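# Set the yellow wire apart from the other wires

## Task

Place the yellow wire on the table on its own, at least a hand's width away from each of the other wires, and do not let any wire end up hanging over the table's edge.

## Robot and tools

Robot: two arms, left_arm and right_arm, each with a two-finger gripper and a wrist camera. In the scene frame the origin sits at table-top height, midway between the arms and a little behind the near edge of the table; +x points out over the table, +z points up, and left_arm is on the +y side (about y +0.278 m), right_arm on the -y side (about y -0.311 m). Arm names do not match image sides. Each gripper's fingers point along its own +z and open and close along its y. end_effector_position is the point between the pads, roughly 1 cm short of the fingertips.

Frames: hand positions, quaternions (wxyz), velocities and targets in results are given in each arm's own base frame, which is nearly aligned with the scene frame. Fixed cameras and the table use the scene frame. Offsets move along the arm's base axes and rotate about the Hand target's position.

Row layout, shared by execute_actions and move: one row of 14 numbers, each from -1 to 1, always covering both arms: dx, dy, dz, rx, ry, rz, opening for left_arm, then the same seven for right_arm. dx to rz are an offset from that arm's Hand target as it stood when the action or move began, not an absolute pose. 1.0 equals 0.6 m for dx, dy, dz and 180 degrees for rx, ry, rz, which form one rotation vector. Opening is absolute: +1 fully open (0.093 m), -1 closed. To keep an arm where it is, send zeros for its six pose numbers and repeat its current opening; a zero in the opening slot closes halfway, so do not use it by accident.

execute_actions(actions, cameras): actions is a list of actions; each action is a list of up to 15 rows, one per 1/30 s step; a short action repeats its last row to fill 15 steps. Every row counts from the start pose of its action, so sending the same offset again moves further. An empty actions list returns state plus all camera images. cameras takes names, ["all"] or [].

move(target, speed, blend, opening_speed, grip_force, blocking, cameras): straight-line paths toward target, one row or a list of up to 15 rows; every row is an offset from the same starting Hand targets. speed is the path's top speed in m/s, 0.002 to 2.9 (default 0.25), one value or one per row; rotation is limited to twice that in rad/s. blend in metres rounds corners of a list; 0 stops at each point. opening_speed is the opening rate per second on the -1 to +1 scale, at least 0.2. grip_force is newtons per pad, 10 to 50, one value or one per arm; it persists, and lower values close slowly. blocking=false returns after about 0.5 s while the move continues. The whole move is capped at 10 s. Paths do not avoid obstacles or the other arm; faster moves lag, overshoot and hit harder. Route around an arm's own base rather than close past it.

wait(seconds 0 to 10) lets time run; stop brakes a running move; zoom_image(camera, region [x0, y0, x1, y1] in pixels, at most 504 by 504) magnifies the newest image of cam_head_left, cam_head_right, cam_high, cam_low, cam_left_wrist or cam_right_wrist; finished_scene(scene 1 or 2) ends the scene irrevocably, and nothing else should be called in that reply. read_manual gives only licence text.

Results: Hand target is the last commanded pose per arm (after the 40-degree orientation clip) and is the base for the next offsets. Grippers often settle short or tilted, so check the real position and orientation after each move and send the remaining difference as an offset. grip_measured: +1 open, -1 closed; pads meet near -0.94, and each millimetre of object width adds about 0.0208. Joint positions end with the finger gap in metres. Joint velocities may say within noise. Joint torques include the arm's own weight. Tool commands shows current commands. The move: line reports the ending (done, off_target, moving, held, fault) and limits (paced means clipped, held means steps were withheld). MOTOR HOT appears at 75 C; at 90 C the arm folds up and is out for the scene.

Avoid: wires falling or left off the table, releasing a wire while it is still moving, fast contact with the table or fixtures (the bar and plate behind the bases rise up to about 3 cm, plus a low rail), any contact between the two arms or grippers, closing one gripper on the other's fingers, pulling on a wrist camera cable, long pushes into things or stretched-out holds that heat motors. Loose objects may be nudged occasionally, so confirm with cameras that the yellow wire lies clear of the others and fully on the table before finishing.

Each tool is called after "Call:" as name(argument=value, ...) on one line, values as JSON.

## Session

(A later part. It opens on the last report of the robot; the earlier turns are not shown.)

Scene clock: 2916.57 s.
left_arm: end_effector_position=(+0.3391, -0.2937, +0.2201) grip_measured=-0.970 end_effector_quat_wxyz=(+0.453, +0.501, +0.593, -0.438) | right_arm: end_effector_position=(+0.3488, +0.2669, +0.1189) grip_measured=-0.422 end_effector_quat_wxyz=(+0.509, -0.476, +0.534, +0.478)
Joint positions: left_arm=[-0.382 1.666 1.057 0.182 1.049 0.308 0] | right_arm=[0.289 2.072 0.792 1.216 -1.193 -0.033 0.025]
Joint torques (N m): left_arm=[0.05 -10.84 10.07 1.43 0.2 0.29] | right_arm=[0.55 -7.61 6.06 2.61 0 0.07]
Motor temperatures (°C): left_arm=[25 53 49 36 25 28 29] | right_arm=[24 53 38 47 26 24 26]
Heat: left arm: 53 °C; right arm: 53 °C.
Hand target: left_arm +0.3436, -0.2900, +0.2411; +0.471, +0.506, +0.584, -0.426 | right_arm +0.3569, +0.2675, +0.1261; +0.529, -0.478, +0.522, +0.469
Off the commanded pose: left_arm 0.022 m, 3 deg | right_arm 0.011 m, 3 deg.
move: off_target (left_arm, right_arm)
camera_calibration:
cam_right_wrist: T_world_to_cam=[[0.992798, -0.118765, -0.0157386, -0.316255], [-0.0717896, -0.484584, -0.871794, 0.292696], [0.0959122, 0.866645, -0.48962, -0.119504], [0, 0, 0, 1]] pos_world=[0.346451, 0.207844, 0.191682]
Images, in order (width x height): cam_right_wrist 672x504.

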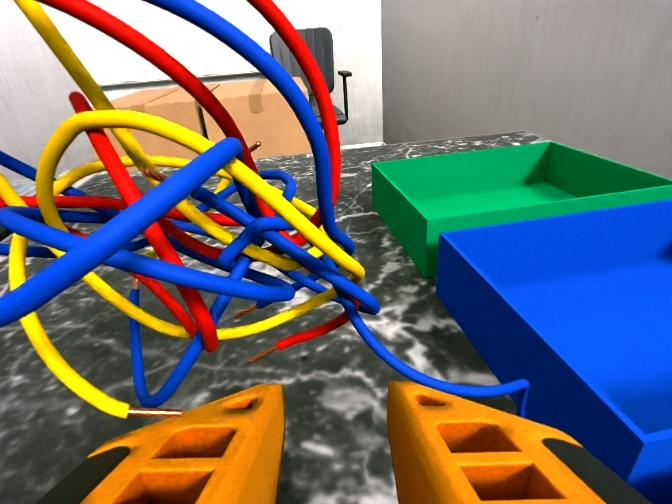

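Call:
move(target=[[0,0,0,0,0,0,-1, 0.0117,0.0375,0.012,0,0,0,-0.38]], speed=0.06, cameras=["cam_right_wrist"])

Call:
zoom_image(camera="cam_right_wrist", region=[180, 210, 480, 460])

Scene clock: 2961.53 s.
left_arm: end_effector_position=(+0.3391, -0.2937, +0.2201) grip_measured=-0.970 end_effector_quat_wxyz=(+0.453, +0.501, +0.593, -0.438) | right_arm: end_effector_position=(+0.3562, +0.2893, +0.1327) grip_measured=-0.382 end_effector_quat_wxyz=(+0.527, -0.484, +0.517, +0.470)
Joint positions: left_arm=[-0.382 1.666 1.057 0.182 1.049 0.308 0] | right_arm=[0.342 2.079 0.855 1.216 -1.138 -0.033 0.027]
Joint torques (N m): left_arm=[0.05 -10.82 10.03 1.44 0.21 0.27] | right_arm=[0.64 -7.87 6.46 2.08 0.13 0.15]
Heat: left arm: 53 °C; right arm: 51 °C.
Hand target: left_arm +0.3436, -0.2900, +0.2411; +0.471, +0.506, +0.584, -0.426 | right_arm +0.3639, +0.2900, +0.1333; +0.529, -0.478, +0.522, +0.469
Off the commanded pose: left_arm 0.022 m, 3 deg | right_arm 0.008 m, 1 deg.
move: off_target (left_arm)
camera_calibration:
cam_right_wrist: T_world_to_cam=[[0.992182, -0.119735, 0.0351883, -0.32697], [-0.025588, -0.471147, -0.881683, 0.29709], [0.122147, 0.87389, -0.470528, -0.146837], [0, 0, 0, 1]] pos_world=[0.349951, 0.229143, 0.204354]
Images, in order (width x height): cam_right_wrist 672x504.

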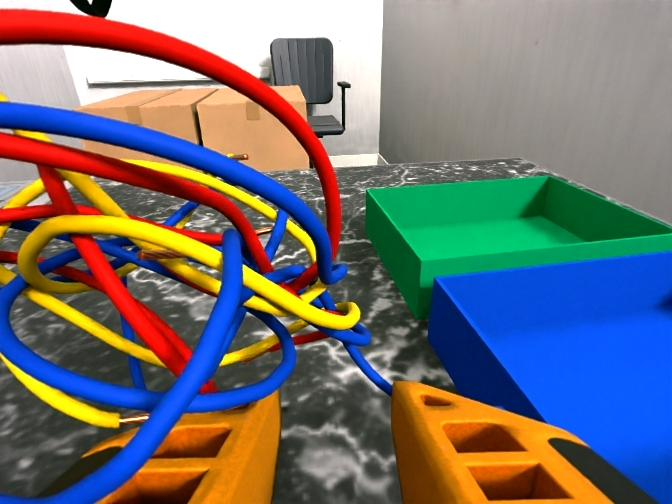

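Scaled by 1.680 from the camera's 672x504 image, which has a finer 960x720 frame.

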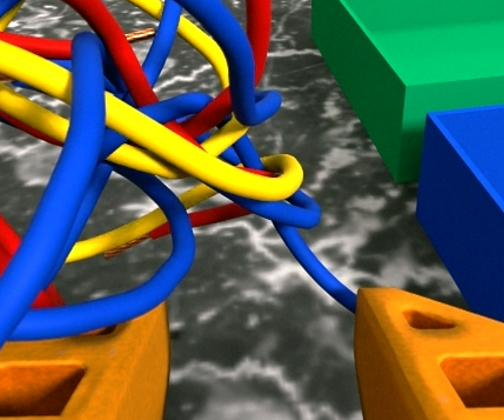

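Call:
move(target=[[0,0,0,0,0,0,-1, 0.0,-0.13,-0.01,0,0,0,-0.38]], speed=0.1, cameras=["cam_right_wrist"])

Call:
zoom_image(camera="cam_right_wrist", region=[180, 150, 480, 400])

Scene clock: 3006.17 s.
left_arm: end_effector_position=(+0.3391, -0.2937, +0.2201) grip_measured=-0.970 end_effector_quat_wxyz=(+0.453, +0.501, +0.593, -0.438) | right_arm: end_effector_position=(+0.3643, +0.2164, +0.1197) grip_measured=-0.382 end_effector_quat_wxyz=(+0.515, -0.470, +0.535, +0.477)
Joint positions: left_arm=[-0.382 1.666 1.057 0.182 1.049 0.308 0] | right_arm=[0.14 2.079 0.801 1.216 -1.328 -0.033 0.027]
Joint torques (N m): left_arm=[0.06 -10.89 10.07 1.44 0.2 0.28] | right_arm=[-0.44 -9.58 3.4 2.39 -0.25 -0.03]
Heat: left arm: 53 °C; right arm: 50 °C.
Hand target: left_arm +0.3436, -0.2900, +0.2411; +0.471, +0.506, +0.584, -0.426 | right_arm +0.3639, +0.2120, +0.1273; +0.529, -0.478, +0.522, +0.469
Off the commanded pose: left_arm 0.022 m, 3 deg | right_arm 0.009 m, 3 deg.
move: off_target (left_arm, right_arm)
camera_calibration:
cam_right_wrist: T_world_to_cam=[[0.991024, -0.132583, -0.0171104, -0.333861], [-0.0787996, -0.475966, -0.875927, 0.271139], [0.107989, 0.869413, -0.482141, -0.0827458], [0, 0, 0, 1]] pos_world=[0.361166, 0.156729, 0.191891]
Images, in order (width x height): cam_right_wrist 672x504.

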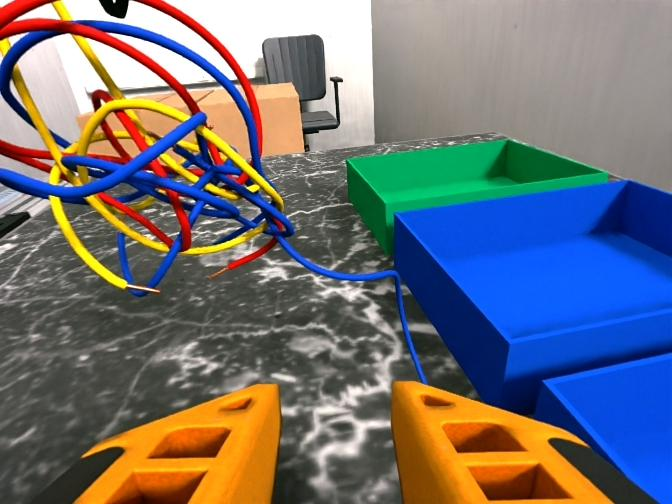

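Scaled by 1.680 from the camera's 672x504 image, which has a finer 960x720 frame.

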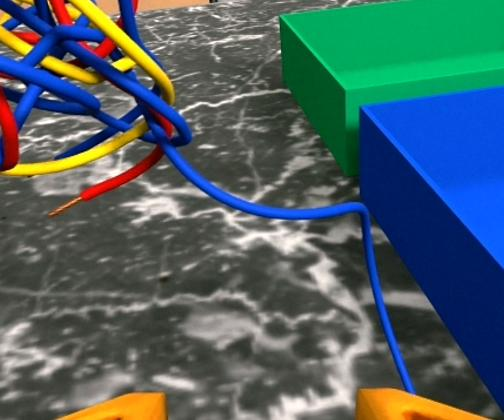

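Call:
move(target=[[0,0,0,0,0,0,-1, 0.02,-0.035,0.0,-0.052,-0.497,0,-0.38]], speed=0.15, cameras=["cam_right_wrist", "cam_high"])

Scene clock: 3064.47 s.
left_arm: end_effector_position=(+0.3391, -0.2937, +0.2201) grip_measured=-0.970 end_effector_quat_wxyz=(+0.453, +0.501, +0.593, -0.438) | right_arm: end_effector_position=(+0.3712, +0.1966, +0.1211) grip_measured=-0.382 end_effector_quat_wxyz=(+0.703, -0.708, +0.058, -0.024)
Joint positions: left_arm=[-0.382 1.666 1.057 0.182 1.049 0.308 0] | right_arm=[0.083 2.085 0.812 1.222 -1.371 -1.573 0.027]
Joint torques (N m): left_arm=[0.1 -10.89 10.03 1.44 0.19 0.28] | right_arm=[-1.02 -7.91 6.37 2.1 -0.44 -0.16]
Heat: left arm: 53 °C; right arm: 53 °C.
Hand target: left_arm +0.3436, -0.2900, +0.2411; +0.471, +0.506, +0.584, -0.426 | right_arm +0.3759, +0.1910, +0.1273; +0.706, -0.706, +0.032, -0.043
Off the commanded pose: left_arm 0.022 m, 3 deg | right_arm 0.010 m, 4 deg.
move: off_target (left_arm, right_arm)
camera_calibration:
cam_right_wrist: T_world_to_cam=[[0.0358829, -0.0241726, 0.999064, -0.133057], [0.821992, -0.567853, -0.0432625, -0.153596], [0.568367, 0.822775, -0.000506483, -0.285582], [0, 0, 0, 1]] pos_world=[0.293345, 0.144533, 0.126143]
Images, in order (width x height): cam_high 672x504, cam_right_wrist 672x504.

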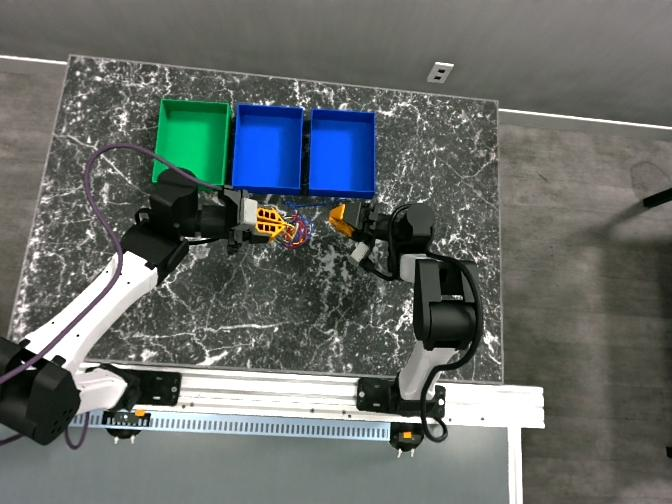

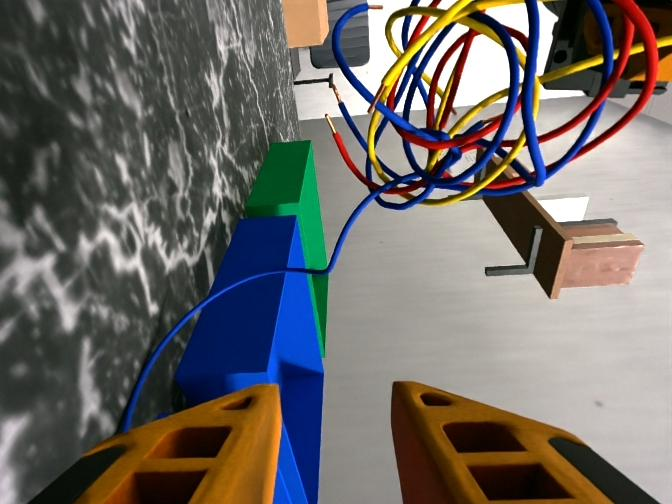

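Call:
zoom_image(camera="cam_right_wrist", region=[260, 130, 460, 330])

Scaled by 2.520 from the camera's 672x504 image, which has a finer 960x720 frame.

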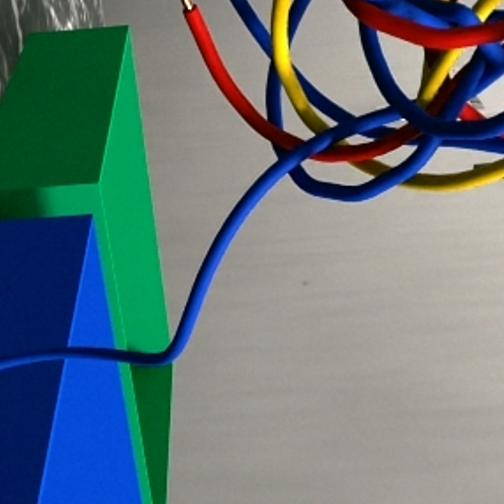

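Call:
move(target=[[0,0,0,0,0,0,-1, 0.0133,0.12,0.021,0,0,0,-0.3]], speed=0.1, cameras=["cam_right_wrist"])

Call:
zoom_image(camera="cam_right_wrist", region=[200, 150, 480, 400])

Scene clock: 3129.57 s.
left_arm: end_effector_position=(+0.3391, -0.2937, +0.2201) grip_measured=-0.970 end_effector_quat_wxyz=(+0.453, +0.501, +0.593, -0.438) | right_arm: end_effector_position=(+0.3769, +0.2628, +0.1435) grip_measured=-0.303 end_effector_quat_wxyz=(+0.709, -0.703, +0.024, -0.045)
Joint positions: left_arm=[-0.382 1.666 1.057 0.182 1.049 0.308 0] | right_arm=[0.258 2.085 0.907 1.206 -1.216 -1.574 0.031]
Joint torques (N m): left_arm=[0.08 -10.88 10.06 1.43 0.21 0.28] | right_arm=[0.54 -8.02 6.52 1.58 0.05 -0.08]
Heat: left arm: 53 °C; right arm: 52 °C.
Hand target: left_arm +0.3436, -0.2900, +0.2411; +0.471, +0.506, +0.584, -0.426 | right_arm +0.3839, +0.2630, +0.1399; +0.706, -0.706, +0.032, -0.043
Off the commanded pose: left_arm 0.022 m, 3 deg | right_arm 0.008 m, 1 deg.
move: off_target (left_arm)
camera_calibration:
cam_right_wrist: T_world_to_cam=[[-0.0422336, -0.0357171, 0.998469, -0.121506], [0.833788, -0.551867, 0.0155266, -0.136832], [0.550467, 0.833167, 0.0530878, -0.346962], [0, 0, 0, 1]] pos_world=[0.299948, 0.209224, 0.141864]
Images, in order (width x height): cam_right_wrist 672x504.

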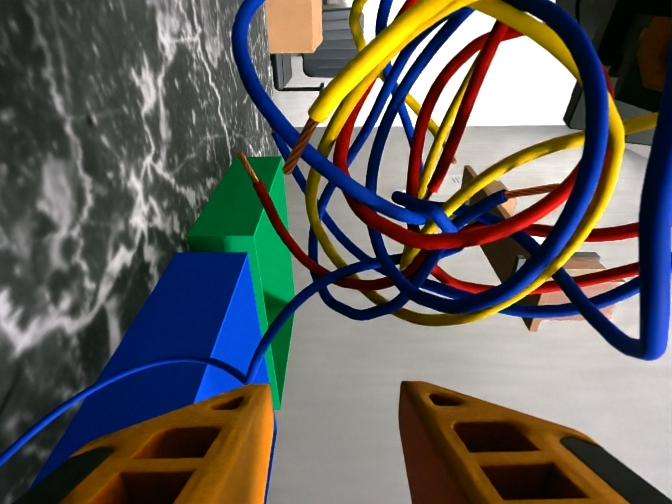

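Scaled by 1.800 from the camera's 672x504 image, which has a finer 960x720 frame.

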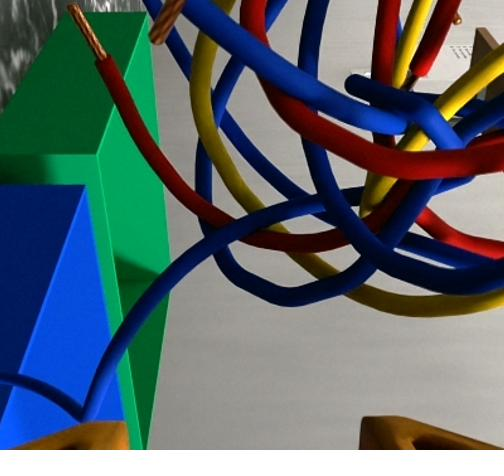

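Call:
move(target=[[0,0,0,0,0,0,-1, 0.0,0.0,-0.035,0,0,0,-0.3]], speed=0.06, cameras=["cam_right_wrist"])

Call:
zoom_image(camera="cam_right_wrist", region=[200, 200, 480, 450])

Scene clock: 3177.50 s.
left_arm: end_effector_position=(+0.3391, -0.2937, +0.2201) grip_measured=-0.970 end_effector_quat_wxyz=(+0.453, +0.501, +0.593, -0.438) | right_arm: end_effector_position=(+0.3780, +0.2631, +0.1144) grip_measured=-0.303 end_effector_quat_wxyz=(+0.701, -0.711, +0.048, -0.021)
Joint positions: left_arm=[-0.382 1.666 1.057 0.182 1.049 0.308 0] | right_arm=[0.258 2.156 0.907 1.206 -1.216 -1.574 0.031]
Joint torques (N m): left_arm=[0.05 -10.86 10.03 1.45 0.19 0.27] | right_arm=[0.47 -8.34 5.71 2.31 -0.04 -0.14]
Heat: left arm: 53 °C; right arm: 52 °C.
Hand target: left_arm +0.3436, -0.2900, +0.2411; +0.471, +0.506, +0.584, -0.426 | right_arm +0.3839, +0.2630, +0.1189; +0.706, -0.706, +0.032, -0.043
Off the commanded pose: left_arm 0.022 m, 3 deg | right_arm 0.007 m, 3 deg.
move: off_target (left_arm, right_arm)
camera_calibration:
cam_right_wrist: T_world_to_cam=[[0.0259098, -0.0177354, 0.999507, -0.123065], [0.833239, -0.552021, -0.0313949, -0.13149], [0.552306, 0.833641, 0.000475067, -0.341045], [0, 0, 0, 1]] pos_world=[0.301113, 0.209541, 0.119038]
Images, in order (width x height): cam_right_wrist 672x504.

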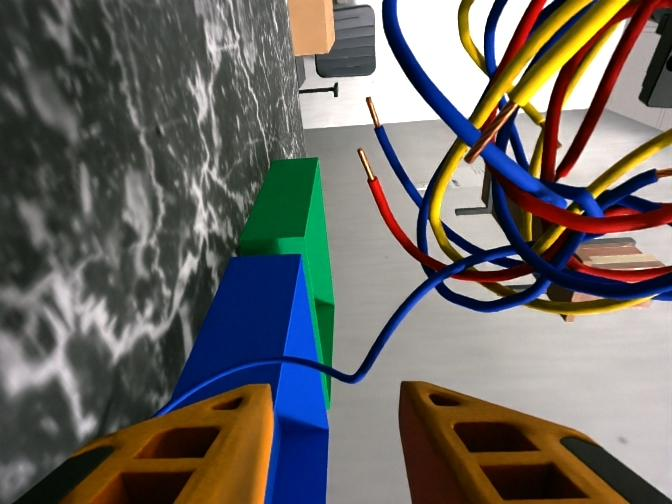

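Scaled by 1.800 from the camera's 672x504 image, which has a finer 960x720 frame.

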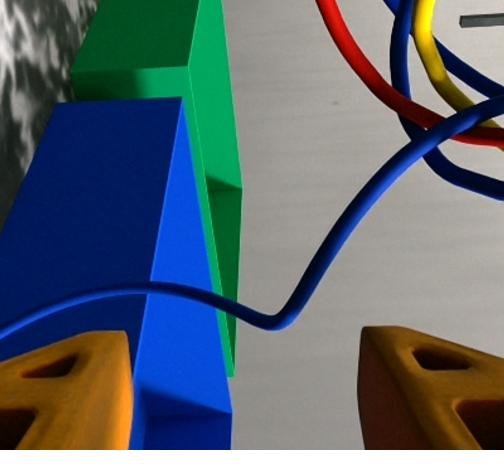

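Call:
move(target=[[0,0,0,0,0,0,-1, 0.0,0.0,0.02,0,0,0,-0.3],[0,0,0,0,0,0,-1, 0.0,0.035,0.02,0,0,0,-0.3]], speed=0.06, blend=[0.003, 0], cameras=["cam_right_wrist"])

Call:
zoom_image(camera="cam_right_wrist", region=[200, 200, 480, 450])

Scene clock: 3199.80 s.
left_arm: end_effector_position=(+0.3391, -0.2937, +0.2201) grip_measured=-0.970 end_effector_quat_wxyz=(+0.453, +0.501, +0.593, -0.438) | right_arm: end_effector_position=(+0.3766, +0.2846, +0.1209) grip_measured=-0.303 end_effector_quat_wxyz=(+0.704, -0.709, +0.038, -0.028)
Joint positions: left_arm=[-0.382 1.666 1.057 0.182 1.049 0.308 0] | right_arm=[0.313 2.156 0.931 1.206 -1.164 -1.574 0.031]
Joint torques (N m): left_arm=[0.08 -10.86 10.04 1.45 0.2 0.29] | right_arm=[0.38 -10.55 6.32 1.84 -0.02 -0.05]
Heat: left arm: 53 °C; right arm: 50 °C.
Hand target: left_arm +0.3436, -0.2900, +0.2411; +0.471, +0.506, +0.584, -0.426 | right_arm +0.3839, +0.2840, +0.1309; +0.706, -0.706, +0.032, -0.043
Off the commanded pose: left_arm 0.022 m, 3 deg | right_arm 0.012 m, 2 deg.
move: off_target (left_arm, right_arm)
camera_calibration:
cam_right_wrist: T_world_to_cam=[[0.00201981, -0.0230682, 0.999732, -0.118596], [0.835843, -0.548781, -0.0143515, -0.122264], [0.548964, 0.835648, 0.018173, -0.359683], [0, 0, 0, 1]] pos_world=[0.299886, 0.230737, 0.123346]
Images, in order (width x height): cam_right_wrist 672x504.

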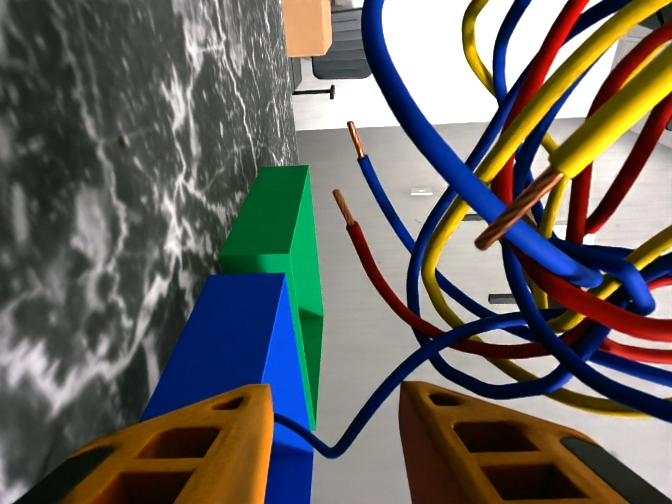

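Scaled by 1.800 from the camera's 672x504 image, which has a finer 960x720 frame.

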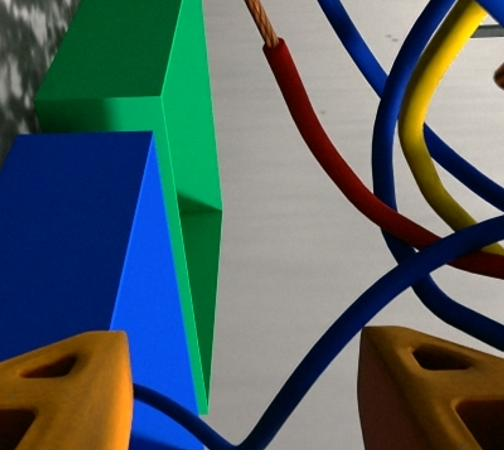

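Call:
move(target=[[0,0,0,0,0,0,-1, 0.0,0.0,0.01,0,0,0,-1]], speed=0.06, grip_force=[50, 50], cameras=["cam_right_wrist"])

Call:
zoom_image(camera="cam_right_wrist", region=[200, 200, 480, 450])

Scene clock: 3214.77 s.
left_arm: end_effector_position=(+0.3391, -0.2937, +0.2199) grip_measured=-0.970 end_effector_quat_wxyz=(+0.452, +0.501, +0.594, -0.438) | right_arm: end_effector_position=(+0.3766, +0.2846, +0.1209) grip_measured=-0.985 end_effector_quat_wxyz=(+0.704, -0.709, +0.038, -0.028)
Joint positions: left_arm=[-0.382 1.666 1.057 0.181 1.049 0.308 0] | right_arm=[0.313 2.156 0.931 1.206 -1.164 -1.574 0]
Joint torques (N m): left_arm=[0.1 -10.92 10.04 1.45 0.21 0.28] | right_arm=[0.08 -12.19 6.2 1.64 -0.03 -0.04]
Heat: left arm: 53 °C; right arm: 50 °C.
Hand target: left_arm +0.3436, -0.2900, +0.2410; +0.471, +0.506, +0.584, -0.426 | right_arm +0.3839, +0.2840, +0.1369; +0.706, -0.706, +0.032, -0.043
Off the commanded pose: left_arm 0.022 m, 3 deg | right_arm 0.018 m, 2 deg.
move: off_target (left_arm, right_arm)
camera_calibration:
cam_right_wrist: T_world_to_cam=[[0.00201326, -0.0230697, 0.999732, -0.118594], [0.835673, -0.549039, -0.0143525, -0.122153], [0.549223, 0.835478, 0.0181734, -0.359722], [0, 0, 0, 1]] pos_world=[0.299886, 0.230737, 0.123346]
Images, in order (width x height): cam_right_wrist 672x504.

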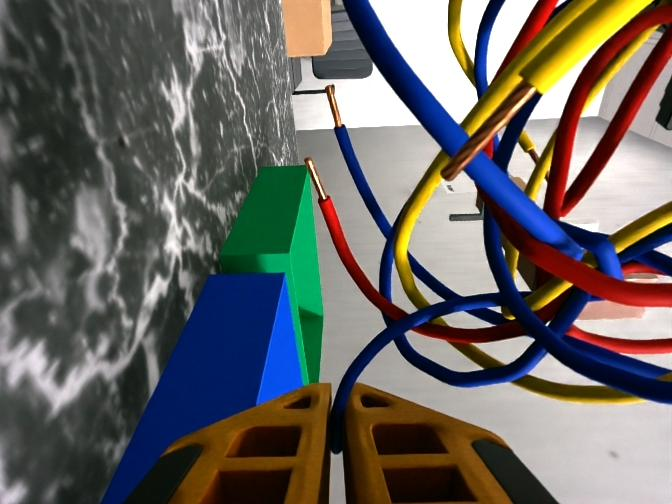

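Scaled by 1.800 from the camera's 672x504 image, which has a finer 960x720 frame.

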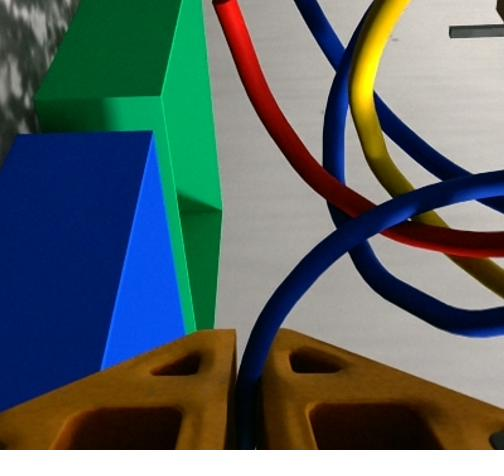

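Call:
move(target=[0,0.05,0.133,0,0,0,-1, 0.0,0.0,0.0,0,0,0,-1], speed=0.05, cameras=["cam_right_wrist", "cam_low"])

Call:
zoom_image(camera="cam_low", region=[290, 20, 450, 180])

Scene clock: 3230.57 s.
left_arm: end_effector_position=(+0.3541, -0.2641, +0.2752) grip_measured=-0.970 end_effector_quat_wxyz=(+0.436, +0.484, +0.630, -0.423) | right_arm: end_effector_position=(+0.3800, +0.2857, +0.1346) grip_measured=-0.985 end_effector_quat_wxyz=(+0.709, -0.704, +0.026, -0.041)
Joint positions: left_arm=[-0.303 1.617 1.303 -0.246 1.056 0.384 0] | right_arm=[0.313 2.136 0.95 1.206 -1.164 -1.574 0]
Joint torques (N m): left_arm=[0.32 -12.9 11.41 1.65 0.92 0.29] | right_arm=[0.39 -10.29 5.05 1.58 0.01 -0.06]
Heat: left arm: 53 °C; right arm: 53 °C.
Hand target: left_arm +0.3436, -0.2599, +0.3208; +0.471, +0.506, +0.584, -0.426 | right_arm +0.3839, +0.2840, +0.1369; +0.706, -0.706, +0.032, -0.043
Off the commanded pose: left_arm 0.047 m, 7 deg | right_arm 0.005 m, 1 deg.
move: off_target (left_arm)
camera_calibration:
cam_right_wrist: T_world_to_cam=[[-0.0344874, -0.0348502, 0.998797, -0.114964], [0.835768, -0.548997, 0.00970245, -0.127473], [0.547999, 0.835097, 0.0480601, -0.366202], [0, 0, 0, 1]] pos_world=[0.303251, 0.231825, 0.133662]
Images, in order (width x height): cam_low 672x504, cam_right_wrist 672x504.

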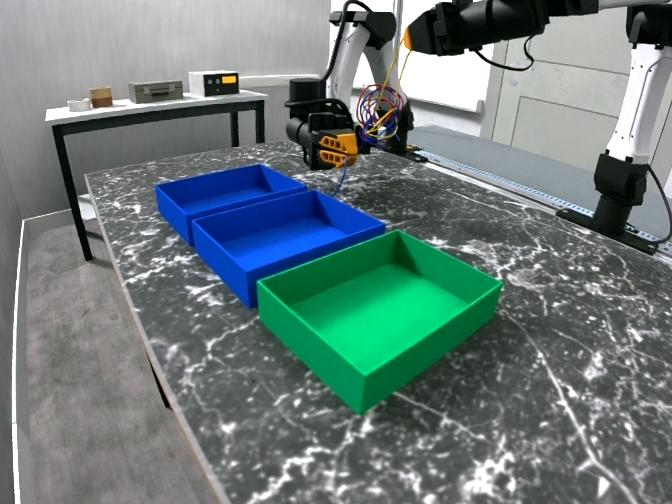

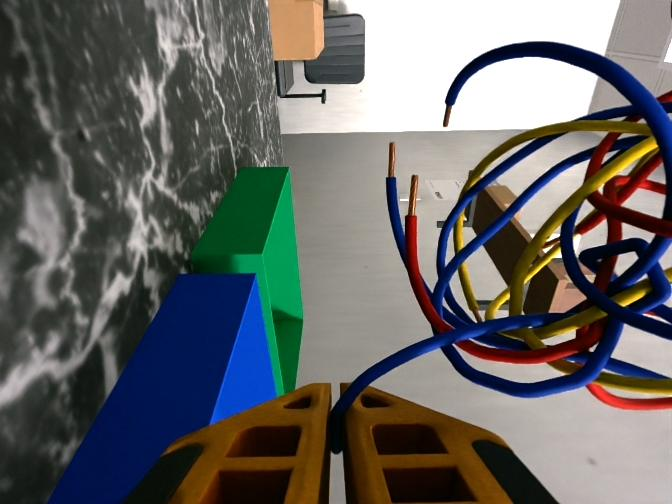

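Scaled by 3.150 from the camera's 672x504 image, which has a finer 960x720 frame.

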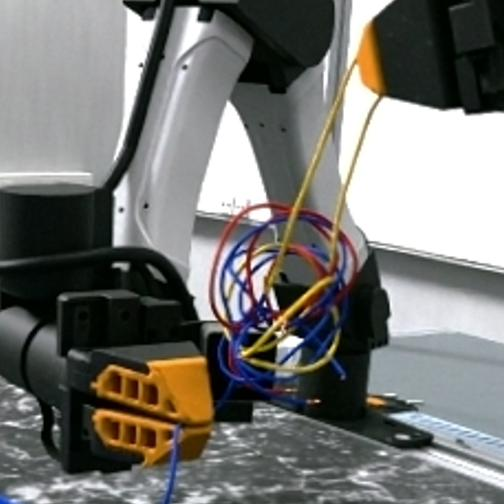

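Call:
move(target=[0,0.03,0.1,0,0,0,-1, 0.0,0.0,0.0,0,0,0,-1], speed=0.05, cameras=["cam_right_wrist", "cam_low"])

Call:
zoom_image(camera="cam_low", region=[290, 0, 470, 180])

Scene clock: 3240.20 s.
left_arm: end_effector_position=(+0.3522, -0.2427, +0.3173) grip_measured=-0.970 end_effector_quat_wxyz=(+0.412, +0.473, +0.658, -0.416) | right_arm: end_effector_position=(+0.3761, +0.2909, +0.1618) grip_measured=-0.985 end_effector_quat_wxyz=(+0.722, -0.687, -0.019, -0.075)
Joint positions: left_arm=[-0.254 1.617 1.538 -0.614 1.056 0.459 0] | right_arm=[0.327 2.105 0.96 1.284 -1.164 -1.574 0]
Joint torques (N m): left_arm=[0.77 -11.45 14.02 1.99 1.42 0.28] | right_arm=[-1.07 -7.82 3.56 0.95 0.12 0.12]
Motor temperatures (°C): left_arm=[25 53 54 37 26 28 29] | right_arm=[24 55 40 45 26 24 27]
Heat: left arm: 54 °C; right arm: 55 °C.
Hand target: left_arm +0.3436, -0.2420, +0.3809; +0.471, +0.506, +0.584, -0.426 | right_arm +0.3839, +0.2840, +0.1369; +0.706, -0.706, +0.032, -0.043
Off the commanded pose: left_arm 0.064 m, 12 deg | right_arm 0.027 m, 7 deg.
move: off_target (left_arm, right_arm)
camera_calibration:
cam_right_wrist: T_world_to_cam=[[-0.145863, -0.0733243, 0.986584, -0.0869824], [0.837996, -0.539201, 0.0838203, -0.137273], [0.525821, 0.838979, 0.140095, -0.377464], [0, 0, 0, 1]] pos_world=[0.300825, 0.236288, 0.150202]
Images, in order (width x height): cam_low 672x504, cam_right_wrist 672x504.

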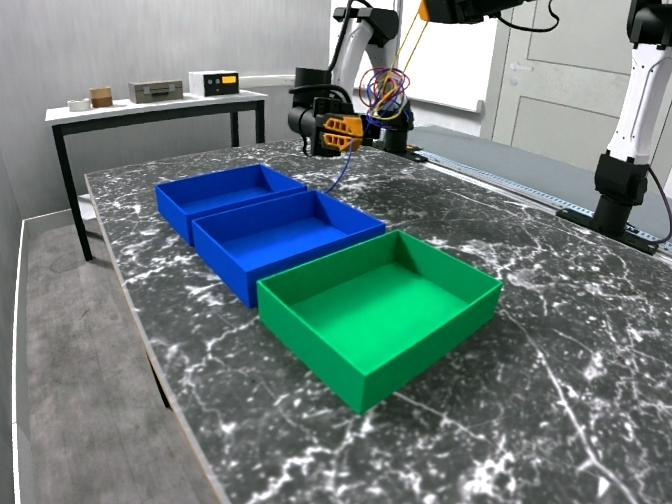

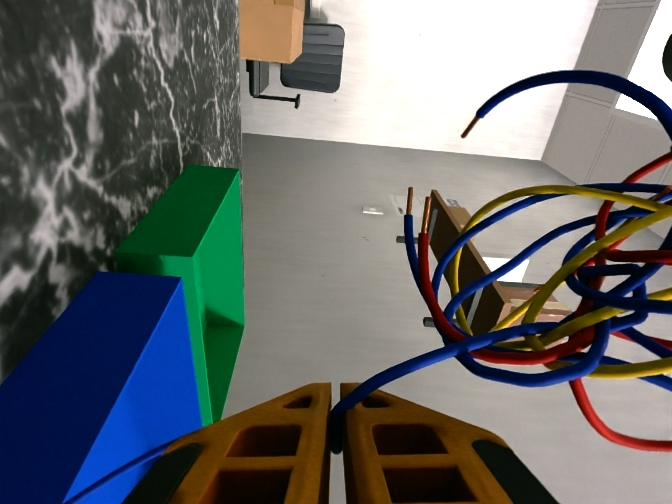

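Scaled by 2.800 from the camera's 672x504 image, which has a finer 960x720 frame.

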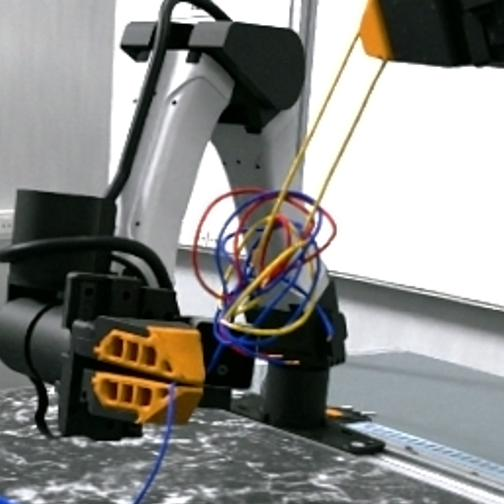

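Call:
move(target=[0,0.02,0.07,0,0,0,-1, 0.0,0.0,-0.04,0,0,0,-1], speed=0.04, cameras=["cam_right_wrist", "cam_low"])

Call:
zoom_image(camera="cam_low", region=[290, 0, 470, 180])

Scene clock: 3256.37 s.
left_arm: end_effector_position=(+0.3532, -0.2304, +0.3445) grip_measured=-0.970 end_effector_quat_wxyz=(+0.392, +0.469, +0.676, -0.413) | right_arm: end_effector_position=(+0.3714, +0.2929, +0.1732) grip_measured=-0.985 end_effector_quat_wxyz=(+0.734, -0.669, -0.054, -0.105)
Joint positions: left_arm=[-0.223 1.674 1.76 -0.886 1.056 0.526 0] | right_arm=[0.335 2.119 0.96 1.409 -1.164 -1.563 0]
Joint torques (N m): left_arm=[1.28 -12.27 15.15 2.09 1.74 0.27] | right_arm=[-1.92 -3.41 0.98 0.54 0.21 0.08]
Motor temperatures (°C): left_arm=[25 53 60 40 27 28 29] | right_arm=[24 52 39 42 26 24 27]
Heat: left arm: 60 °C; right arm: 52 °C.
Hand target: left_arm +0.3435, -0.2300, +0.4228; +0.471, +0.506, +0.584, -0.426 | right_arm +0.3839, +0.2840, +0.1129; +0.706, -0.706, +0.032, -0.043
Off the commanded pose: left_arm 0.079 m, 15 deg | right_arm 0.062 m, 13 deg.
move: off_target (left_arm, right_arm)
camera_calibration:
cam_right_wrist: T_world_to_cam=[[-0.237833, -0.111055, 0.964936, -0.0498437], [0.831737, -0.536364, 0.143272, -0.141939], [0.501646, 0.836648, 0.219934, -0.382378], [0, 0, 0, 1]] pos_world=[0.29802, 0.23825, 0.15253]
Images, in order (width x height): cam_low 672x504, cam_right_wrist 672x504.

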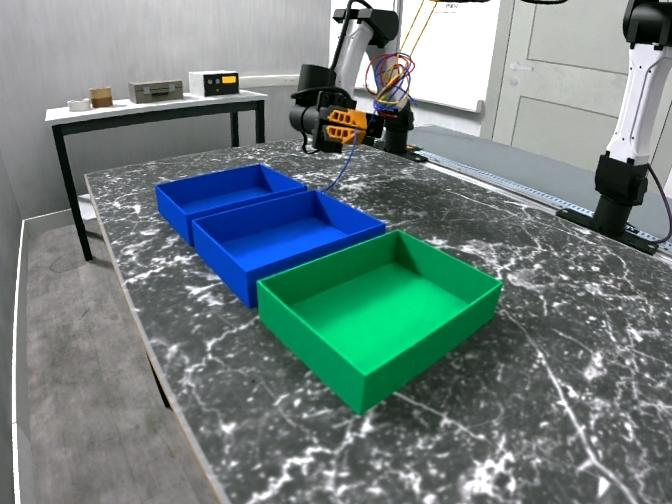

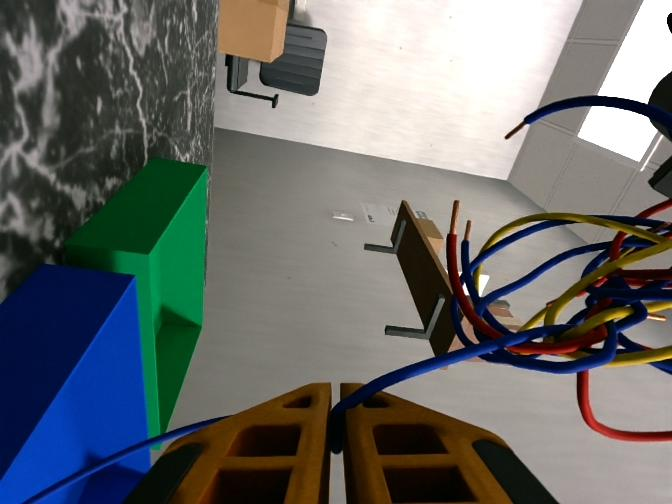

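Scaled by 2.800 from the camera's 672x504 image, which has a finer 960x720 frame.

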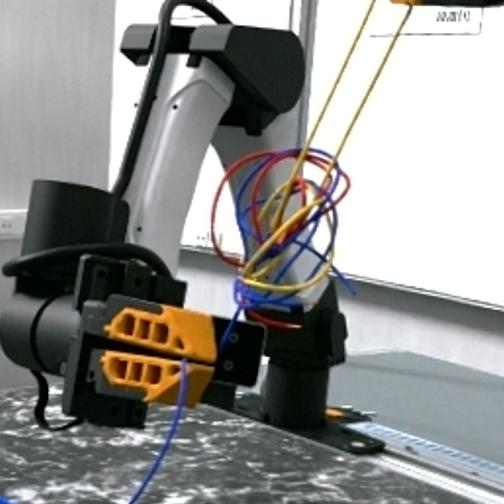

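Call:
zoom_image(camera="cam_right_wrist", region=[400, 180, 672, 460])

Scaled by 1.800 from the camera's 672x504 image, which has a finer 960x720 frame.

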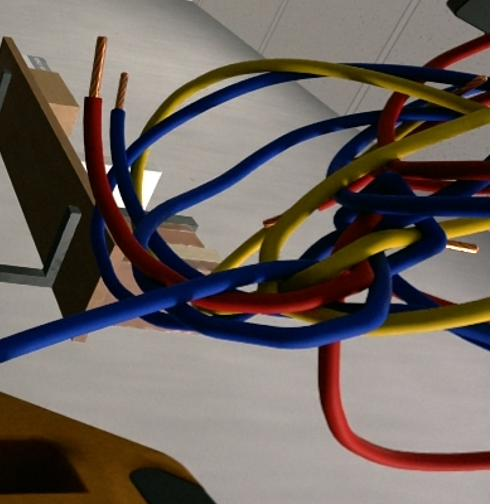

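Call:
move(target=[0,0.02,0.07,0,0,0,-1, 0.0,-0.03,-0.04,0,0,0,-1], speed=0.04, cameras=["cam_right_wrist", "cam_low", "cam_head_right"])

Call:
zoom_image(camera="cam_right_wrist", region=[400, 180, 672, 460])

Call:
zoom_image(camera="cam_low", region=[290, 0, 470, 180])

Scene clock: 3289.53 s.
left_arm: end_effector_position=(+0.3572, -0.2185, +0.3512) grip_measured=-0.970 end_effector_quat_wxyz=(+0.350, +0.469, +0.705, -0.402) | right_arm: end_effector_position=(+0.3699, +0.2937, +0.1695) grip_measured=-0.985 end_effector_quat_wxyz=(+0.735, -0.668, -0.056, -0.100)
Joint positions: left_arm=[-0.198 1.793 2.024 -1.21 1.023 0.637 0] | right_arm=[0.336 2.138 0.962 1.439 -1.171 -1.547 0]
Joint torques (N m): left_arm=[2.55 -16.28 17.31 2.03 2.39 0.27] | right_arm=[-6.01 -0.42 -0.09 1.23 -0.24 -0.04]
Motor temperatures (°C): left_arm=[25 52 62 42 30 28 29] | right_arm=[24 47 37 39 26 24 27]
Heat: left arm: 62 °C; right arm: 47 °C.
Hand target: left_arm +0.3436, -0.2180, +0.4648; +0.471, +0.506, +0.584, -0.426 | right_arm +0.3839, +0.2660, +0.0889; +0.706, -0.706, +0.032, -0.043
Off the commanded pose: left_arm 0.114 m, 20 deg | right_arm 0.086 m, 13 deg.
move: off_target (left_arm, right_arm)
camera_calibration:
cam_right_wrist: T_world_to_cam=[[-0.23327, -0.116734, 0.96538, -0.0466475], [0.837833, -0.52804, 0.138599, -0.143717], [0.49358, 0.841158, 0.22098, -0.380045], [0, 0, 0, 1]] pos_world=[0.297112, 0.238344, 0.148934]
Images, in order (width x height): cam_head_right 672x504, cam_low 672x504, cam_right_wrist 672x504.

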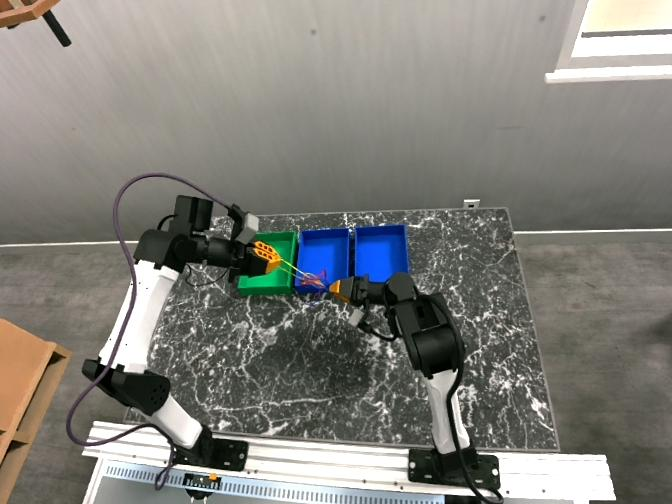

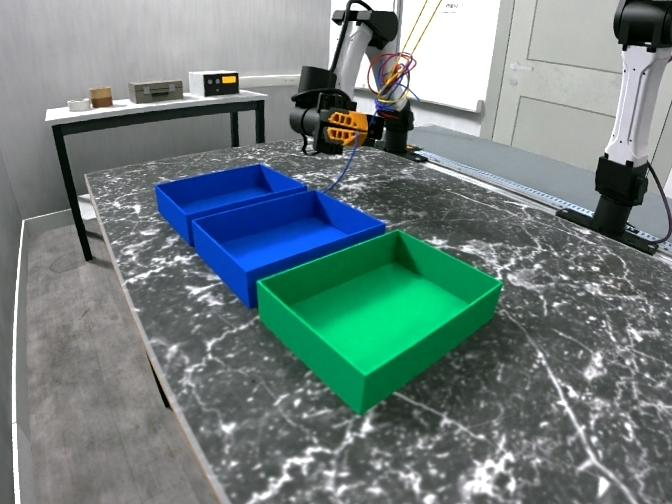

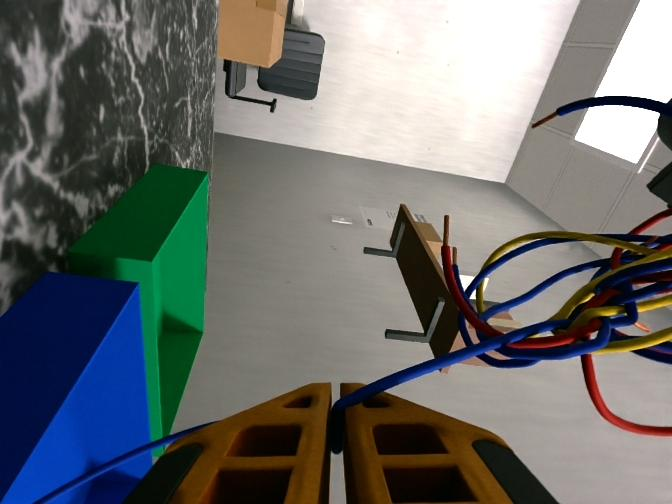

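Scaled by 1.800 from the camera's 672x504 image, which has a finer 960x720 frame.

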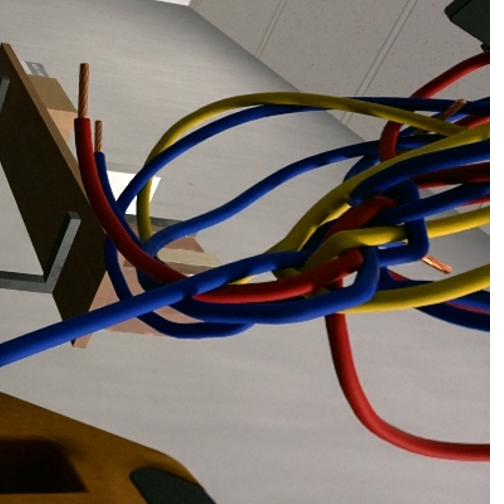

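Scaled by 2.800 from the camera's 672x504 image, which has a finer 960x720 frame.

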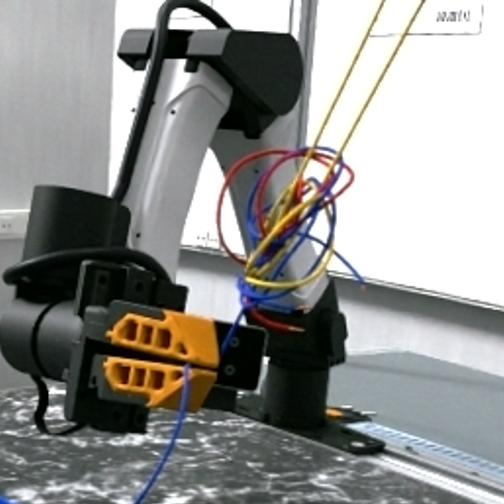

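Call:
move(target=[0,-0.06,-0.25,0,0,0,-1, 0.0,0.03,0.03,0,0,0,-1], speed=0.06, cameras=["cam_right_wrist", "cam_low"])

Call:
zoom_image(camera="cam_low", region=[290, 0, 470, 180])

Scene clock: 3329.17 s.
left_arm: end_effector_position=(+0.3501, -0.2538, +0.2900) grip_measured=-0.970 end_effector_quat_wxyz=(+0.438, +0.492, +0.619, -0.428) | right_arm: end_effector_position=(+0.3733, +0.2886, +0.1142) grip_measured=-0.985 end_effector_quat_wxyz=(+0.712, -0.701, +0.018, -0.039)
Joint positions: left_arm=[-0.272 1.603 1.346 -0.33 1.104 0.435 0] | right_arm=[0.324 2.208 0.931 1.317 -1.166 -1.564 0]
Joint torques (N m): left_arm=[-0.66 -11.55 6.9 2.19 0.64 0.11] | right_arm=[-0.76 -8.24 5.65 1.58 0.07 -0.16]
Motor temperatures (°C): left_arm=[25 57 73 42 34 28 29] | right_arm=[26 43 36 39 26 24 27]
Heat: left arm: 73 °C; right arm: 43 °C.
Hand target: left_arm +0.3436, -0.2540, +0.3149; +0.471, +0.506, +0.584, -0.426 | right_arm +0.3839, +0.2840, +0.1069; +0.706, -0.706, +0.032, -0.043
Off the commanded pose: left_arm 0.026 m, 6 deg | right_arm 0.014 m, 2 deg.
move: off_target (left_arm, right_arm)
camera_calibration:
cam_right_wrist: T_world_to_cam=[[-0.0432437, -0.0424897, 0.998161, -0.0891718], [0.842577, -0.538405, 0.0135845, -0.126018], [0.536838, 0.841614, 0.0590835, -0.36306], [0, 0, 0, 1]] pos_world=[0.297228, 0.233919, 0.112171]
Images, in order (width x height): cam_low 672x504, cam_right_wrist 672x504.

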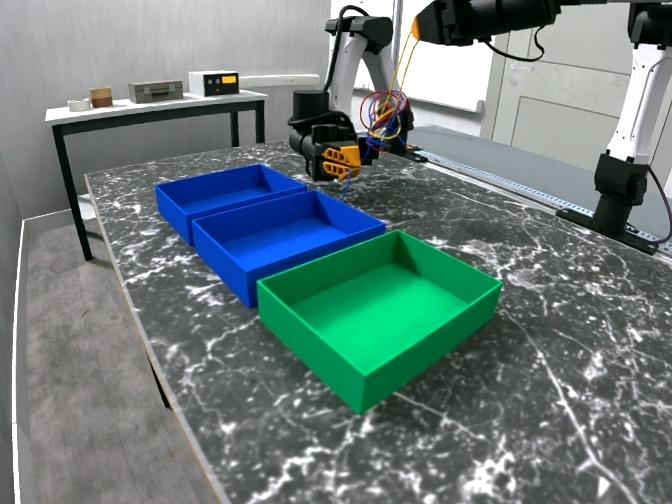

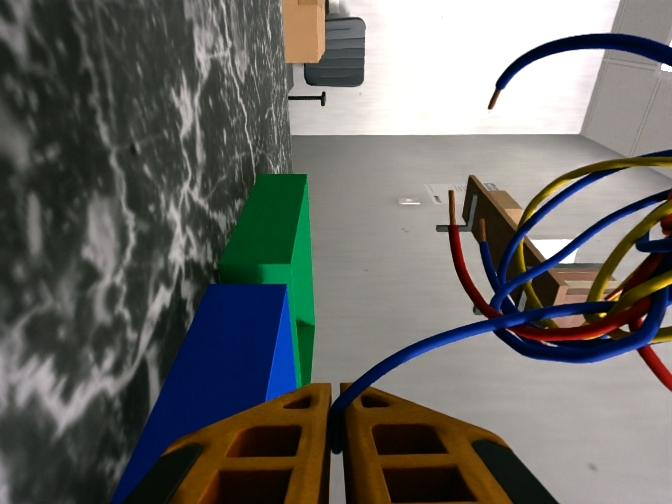

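Scaled by 2.800 from the camera's 672x504 image, which has a finer 960x720 frame.

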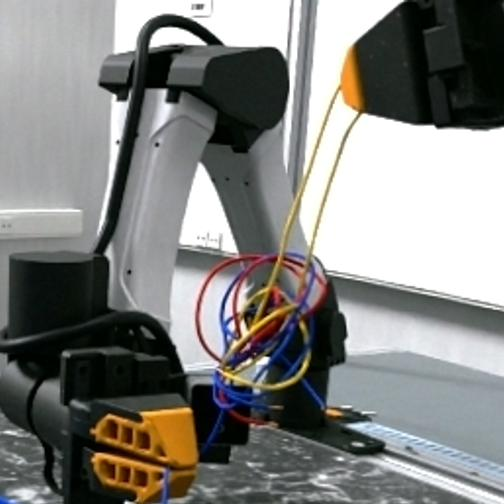

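Call:
move(target=[[0,-0.01,-0.03,0,0,0,-1, 0.0,0.0,0.0,0,0,0,-0.3],[0,-0.01,-0.03,0,0,0,-1, 0.0,-0.10,0.0,0,0,0,-0.3]], speed=0.08, cameras=["cam_right_wrist", "cam_low"])

Call:
zoom_image(camera="cam_low", region=[290, 20, 470, 200])

Scene clock: 3381.43 s.
left_arm: end_effector_position=(+0.3471, -0.2603, +0.2826) grip_measured=-0.970 end_effector_quat_wxyz=(+0.450, +0.498, +0.604, -0.430) | right_arm: end_effector_position=(+0.3857, +0.2292, +0.1032) grip_measured=-0.303 end_effector_quat_wxyz=(+0.705, -0.706, +0.044, -0.038)
Joint positions: left_arm=[-0.289 1.595 1.278 -0.212 1.107 0.408 0] | right_arm=[0.168 2.208 0.894 1.307 -1.287 -1.568 0.031]
Joint torques (N m): left_arm=[-0.66 -10.32 6.61 2.08 0.42 0.1] | right_arm=[-0.57 -10.24 3.37 1.97 -0.36 -0.1]
Motor temperatures (°C): left_arm=[25 57 56 43 29 28 29] | right_arm=[25 48 38 39 26 24 27]
Heat: left arm: 57 °C; right arm: 48 °C.
Hand target: left_arm +0.3436, -0.2600, +0.2968; +0.471, +0.506, +0.584, -0.426 | right_arm +0.3839, +0.2240, +0.1069; +0.706, -0.706, +0.032, -0.043
Off the commanded pose: left_arm 0.015 m, 4 deg | right_arm 0.007 m, 2 deg.
move: off_target (left_arm)
camera_calibration:
cam_right_wrist: T_world_to_cam=[[-0.00424048, -0.0279221, 0.999601, -0.0986599], [0.823365, -0.567377, -0.0123558, -0.151558], [0.567496, 0.822984, 0.025396, -0.323062], [0, 0, 0, 1]] pos_world=[0.307706, 0.17713, 0.104952]
Images, in order (width x height): cam_low 672x504, cam_right_wrist 672x504.

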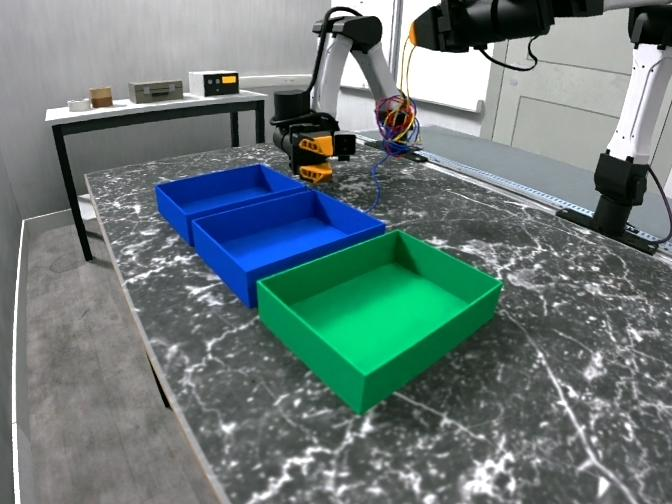

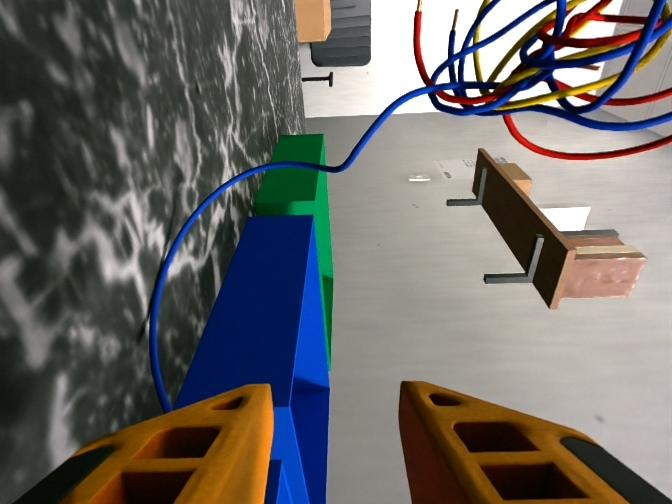

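Scaled by 2.800 from the camera's 672x504 image, which has a finer 960x720 frame.

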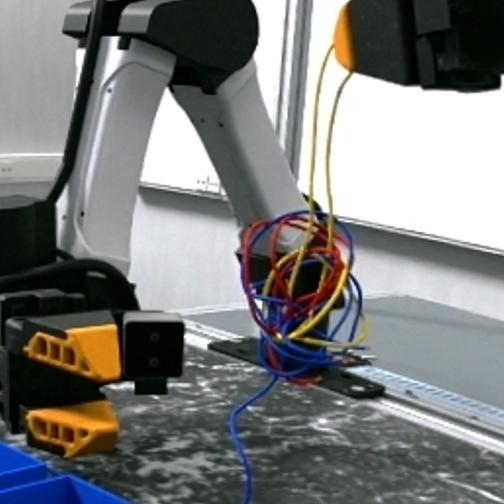

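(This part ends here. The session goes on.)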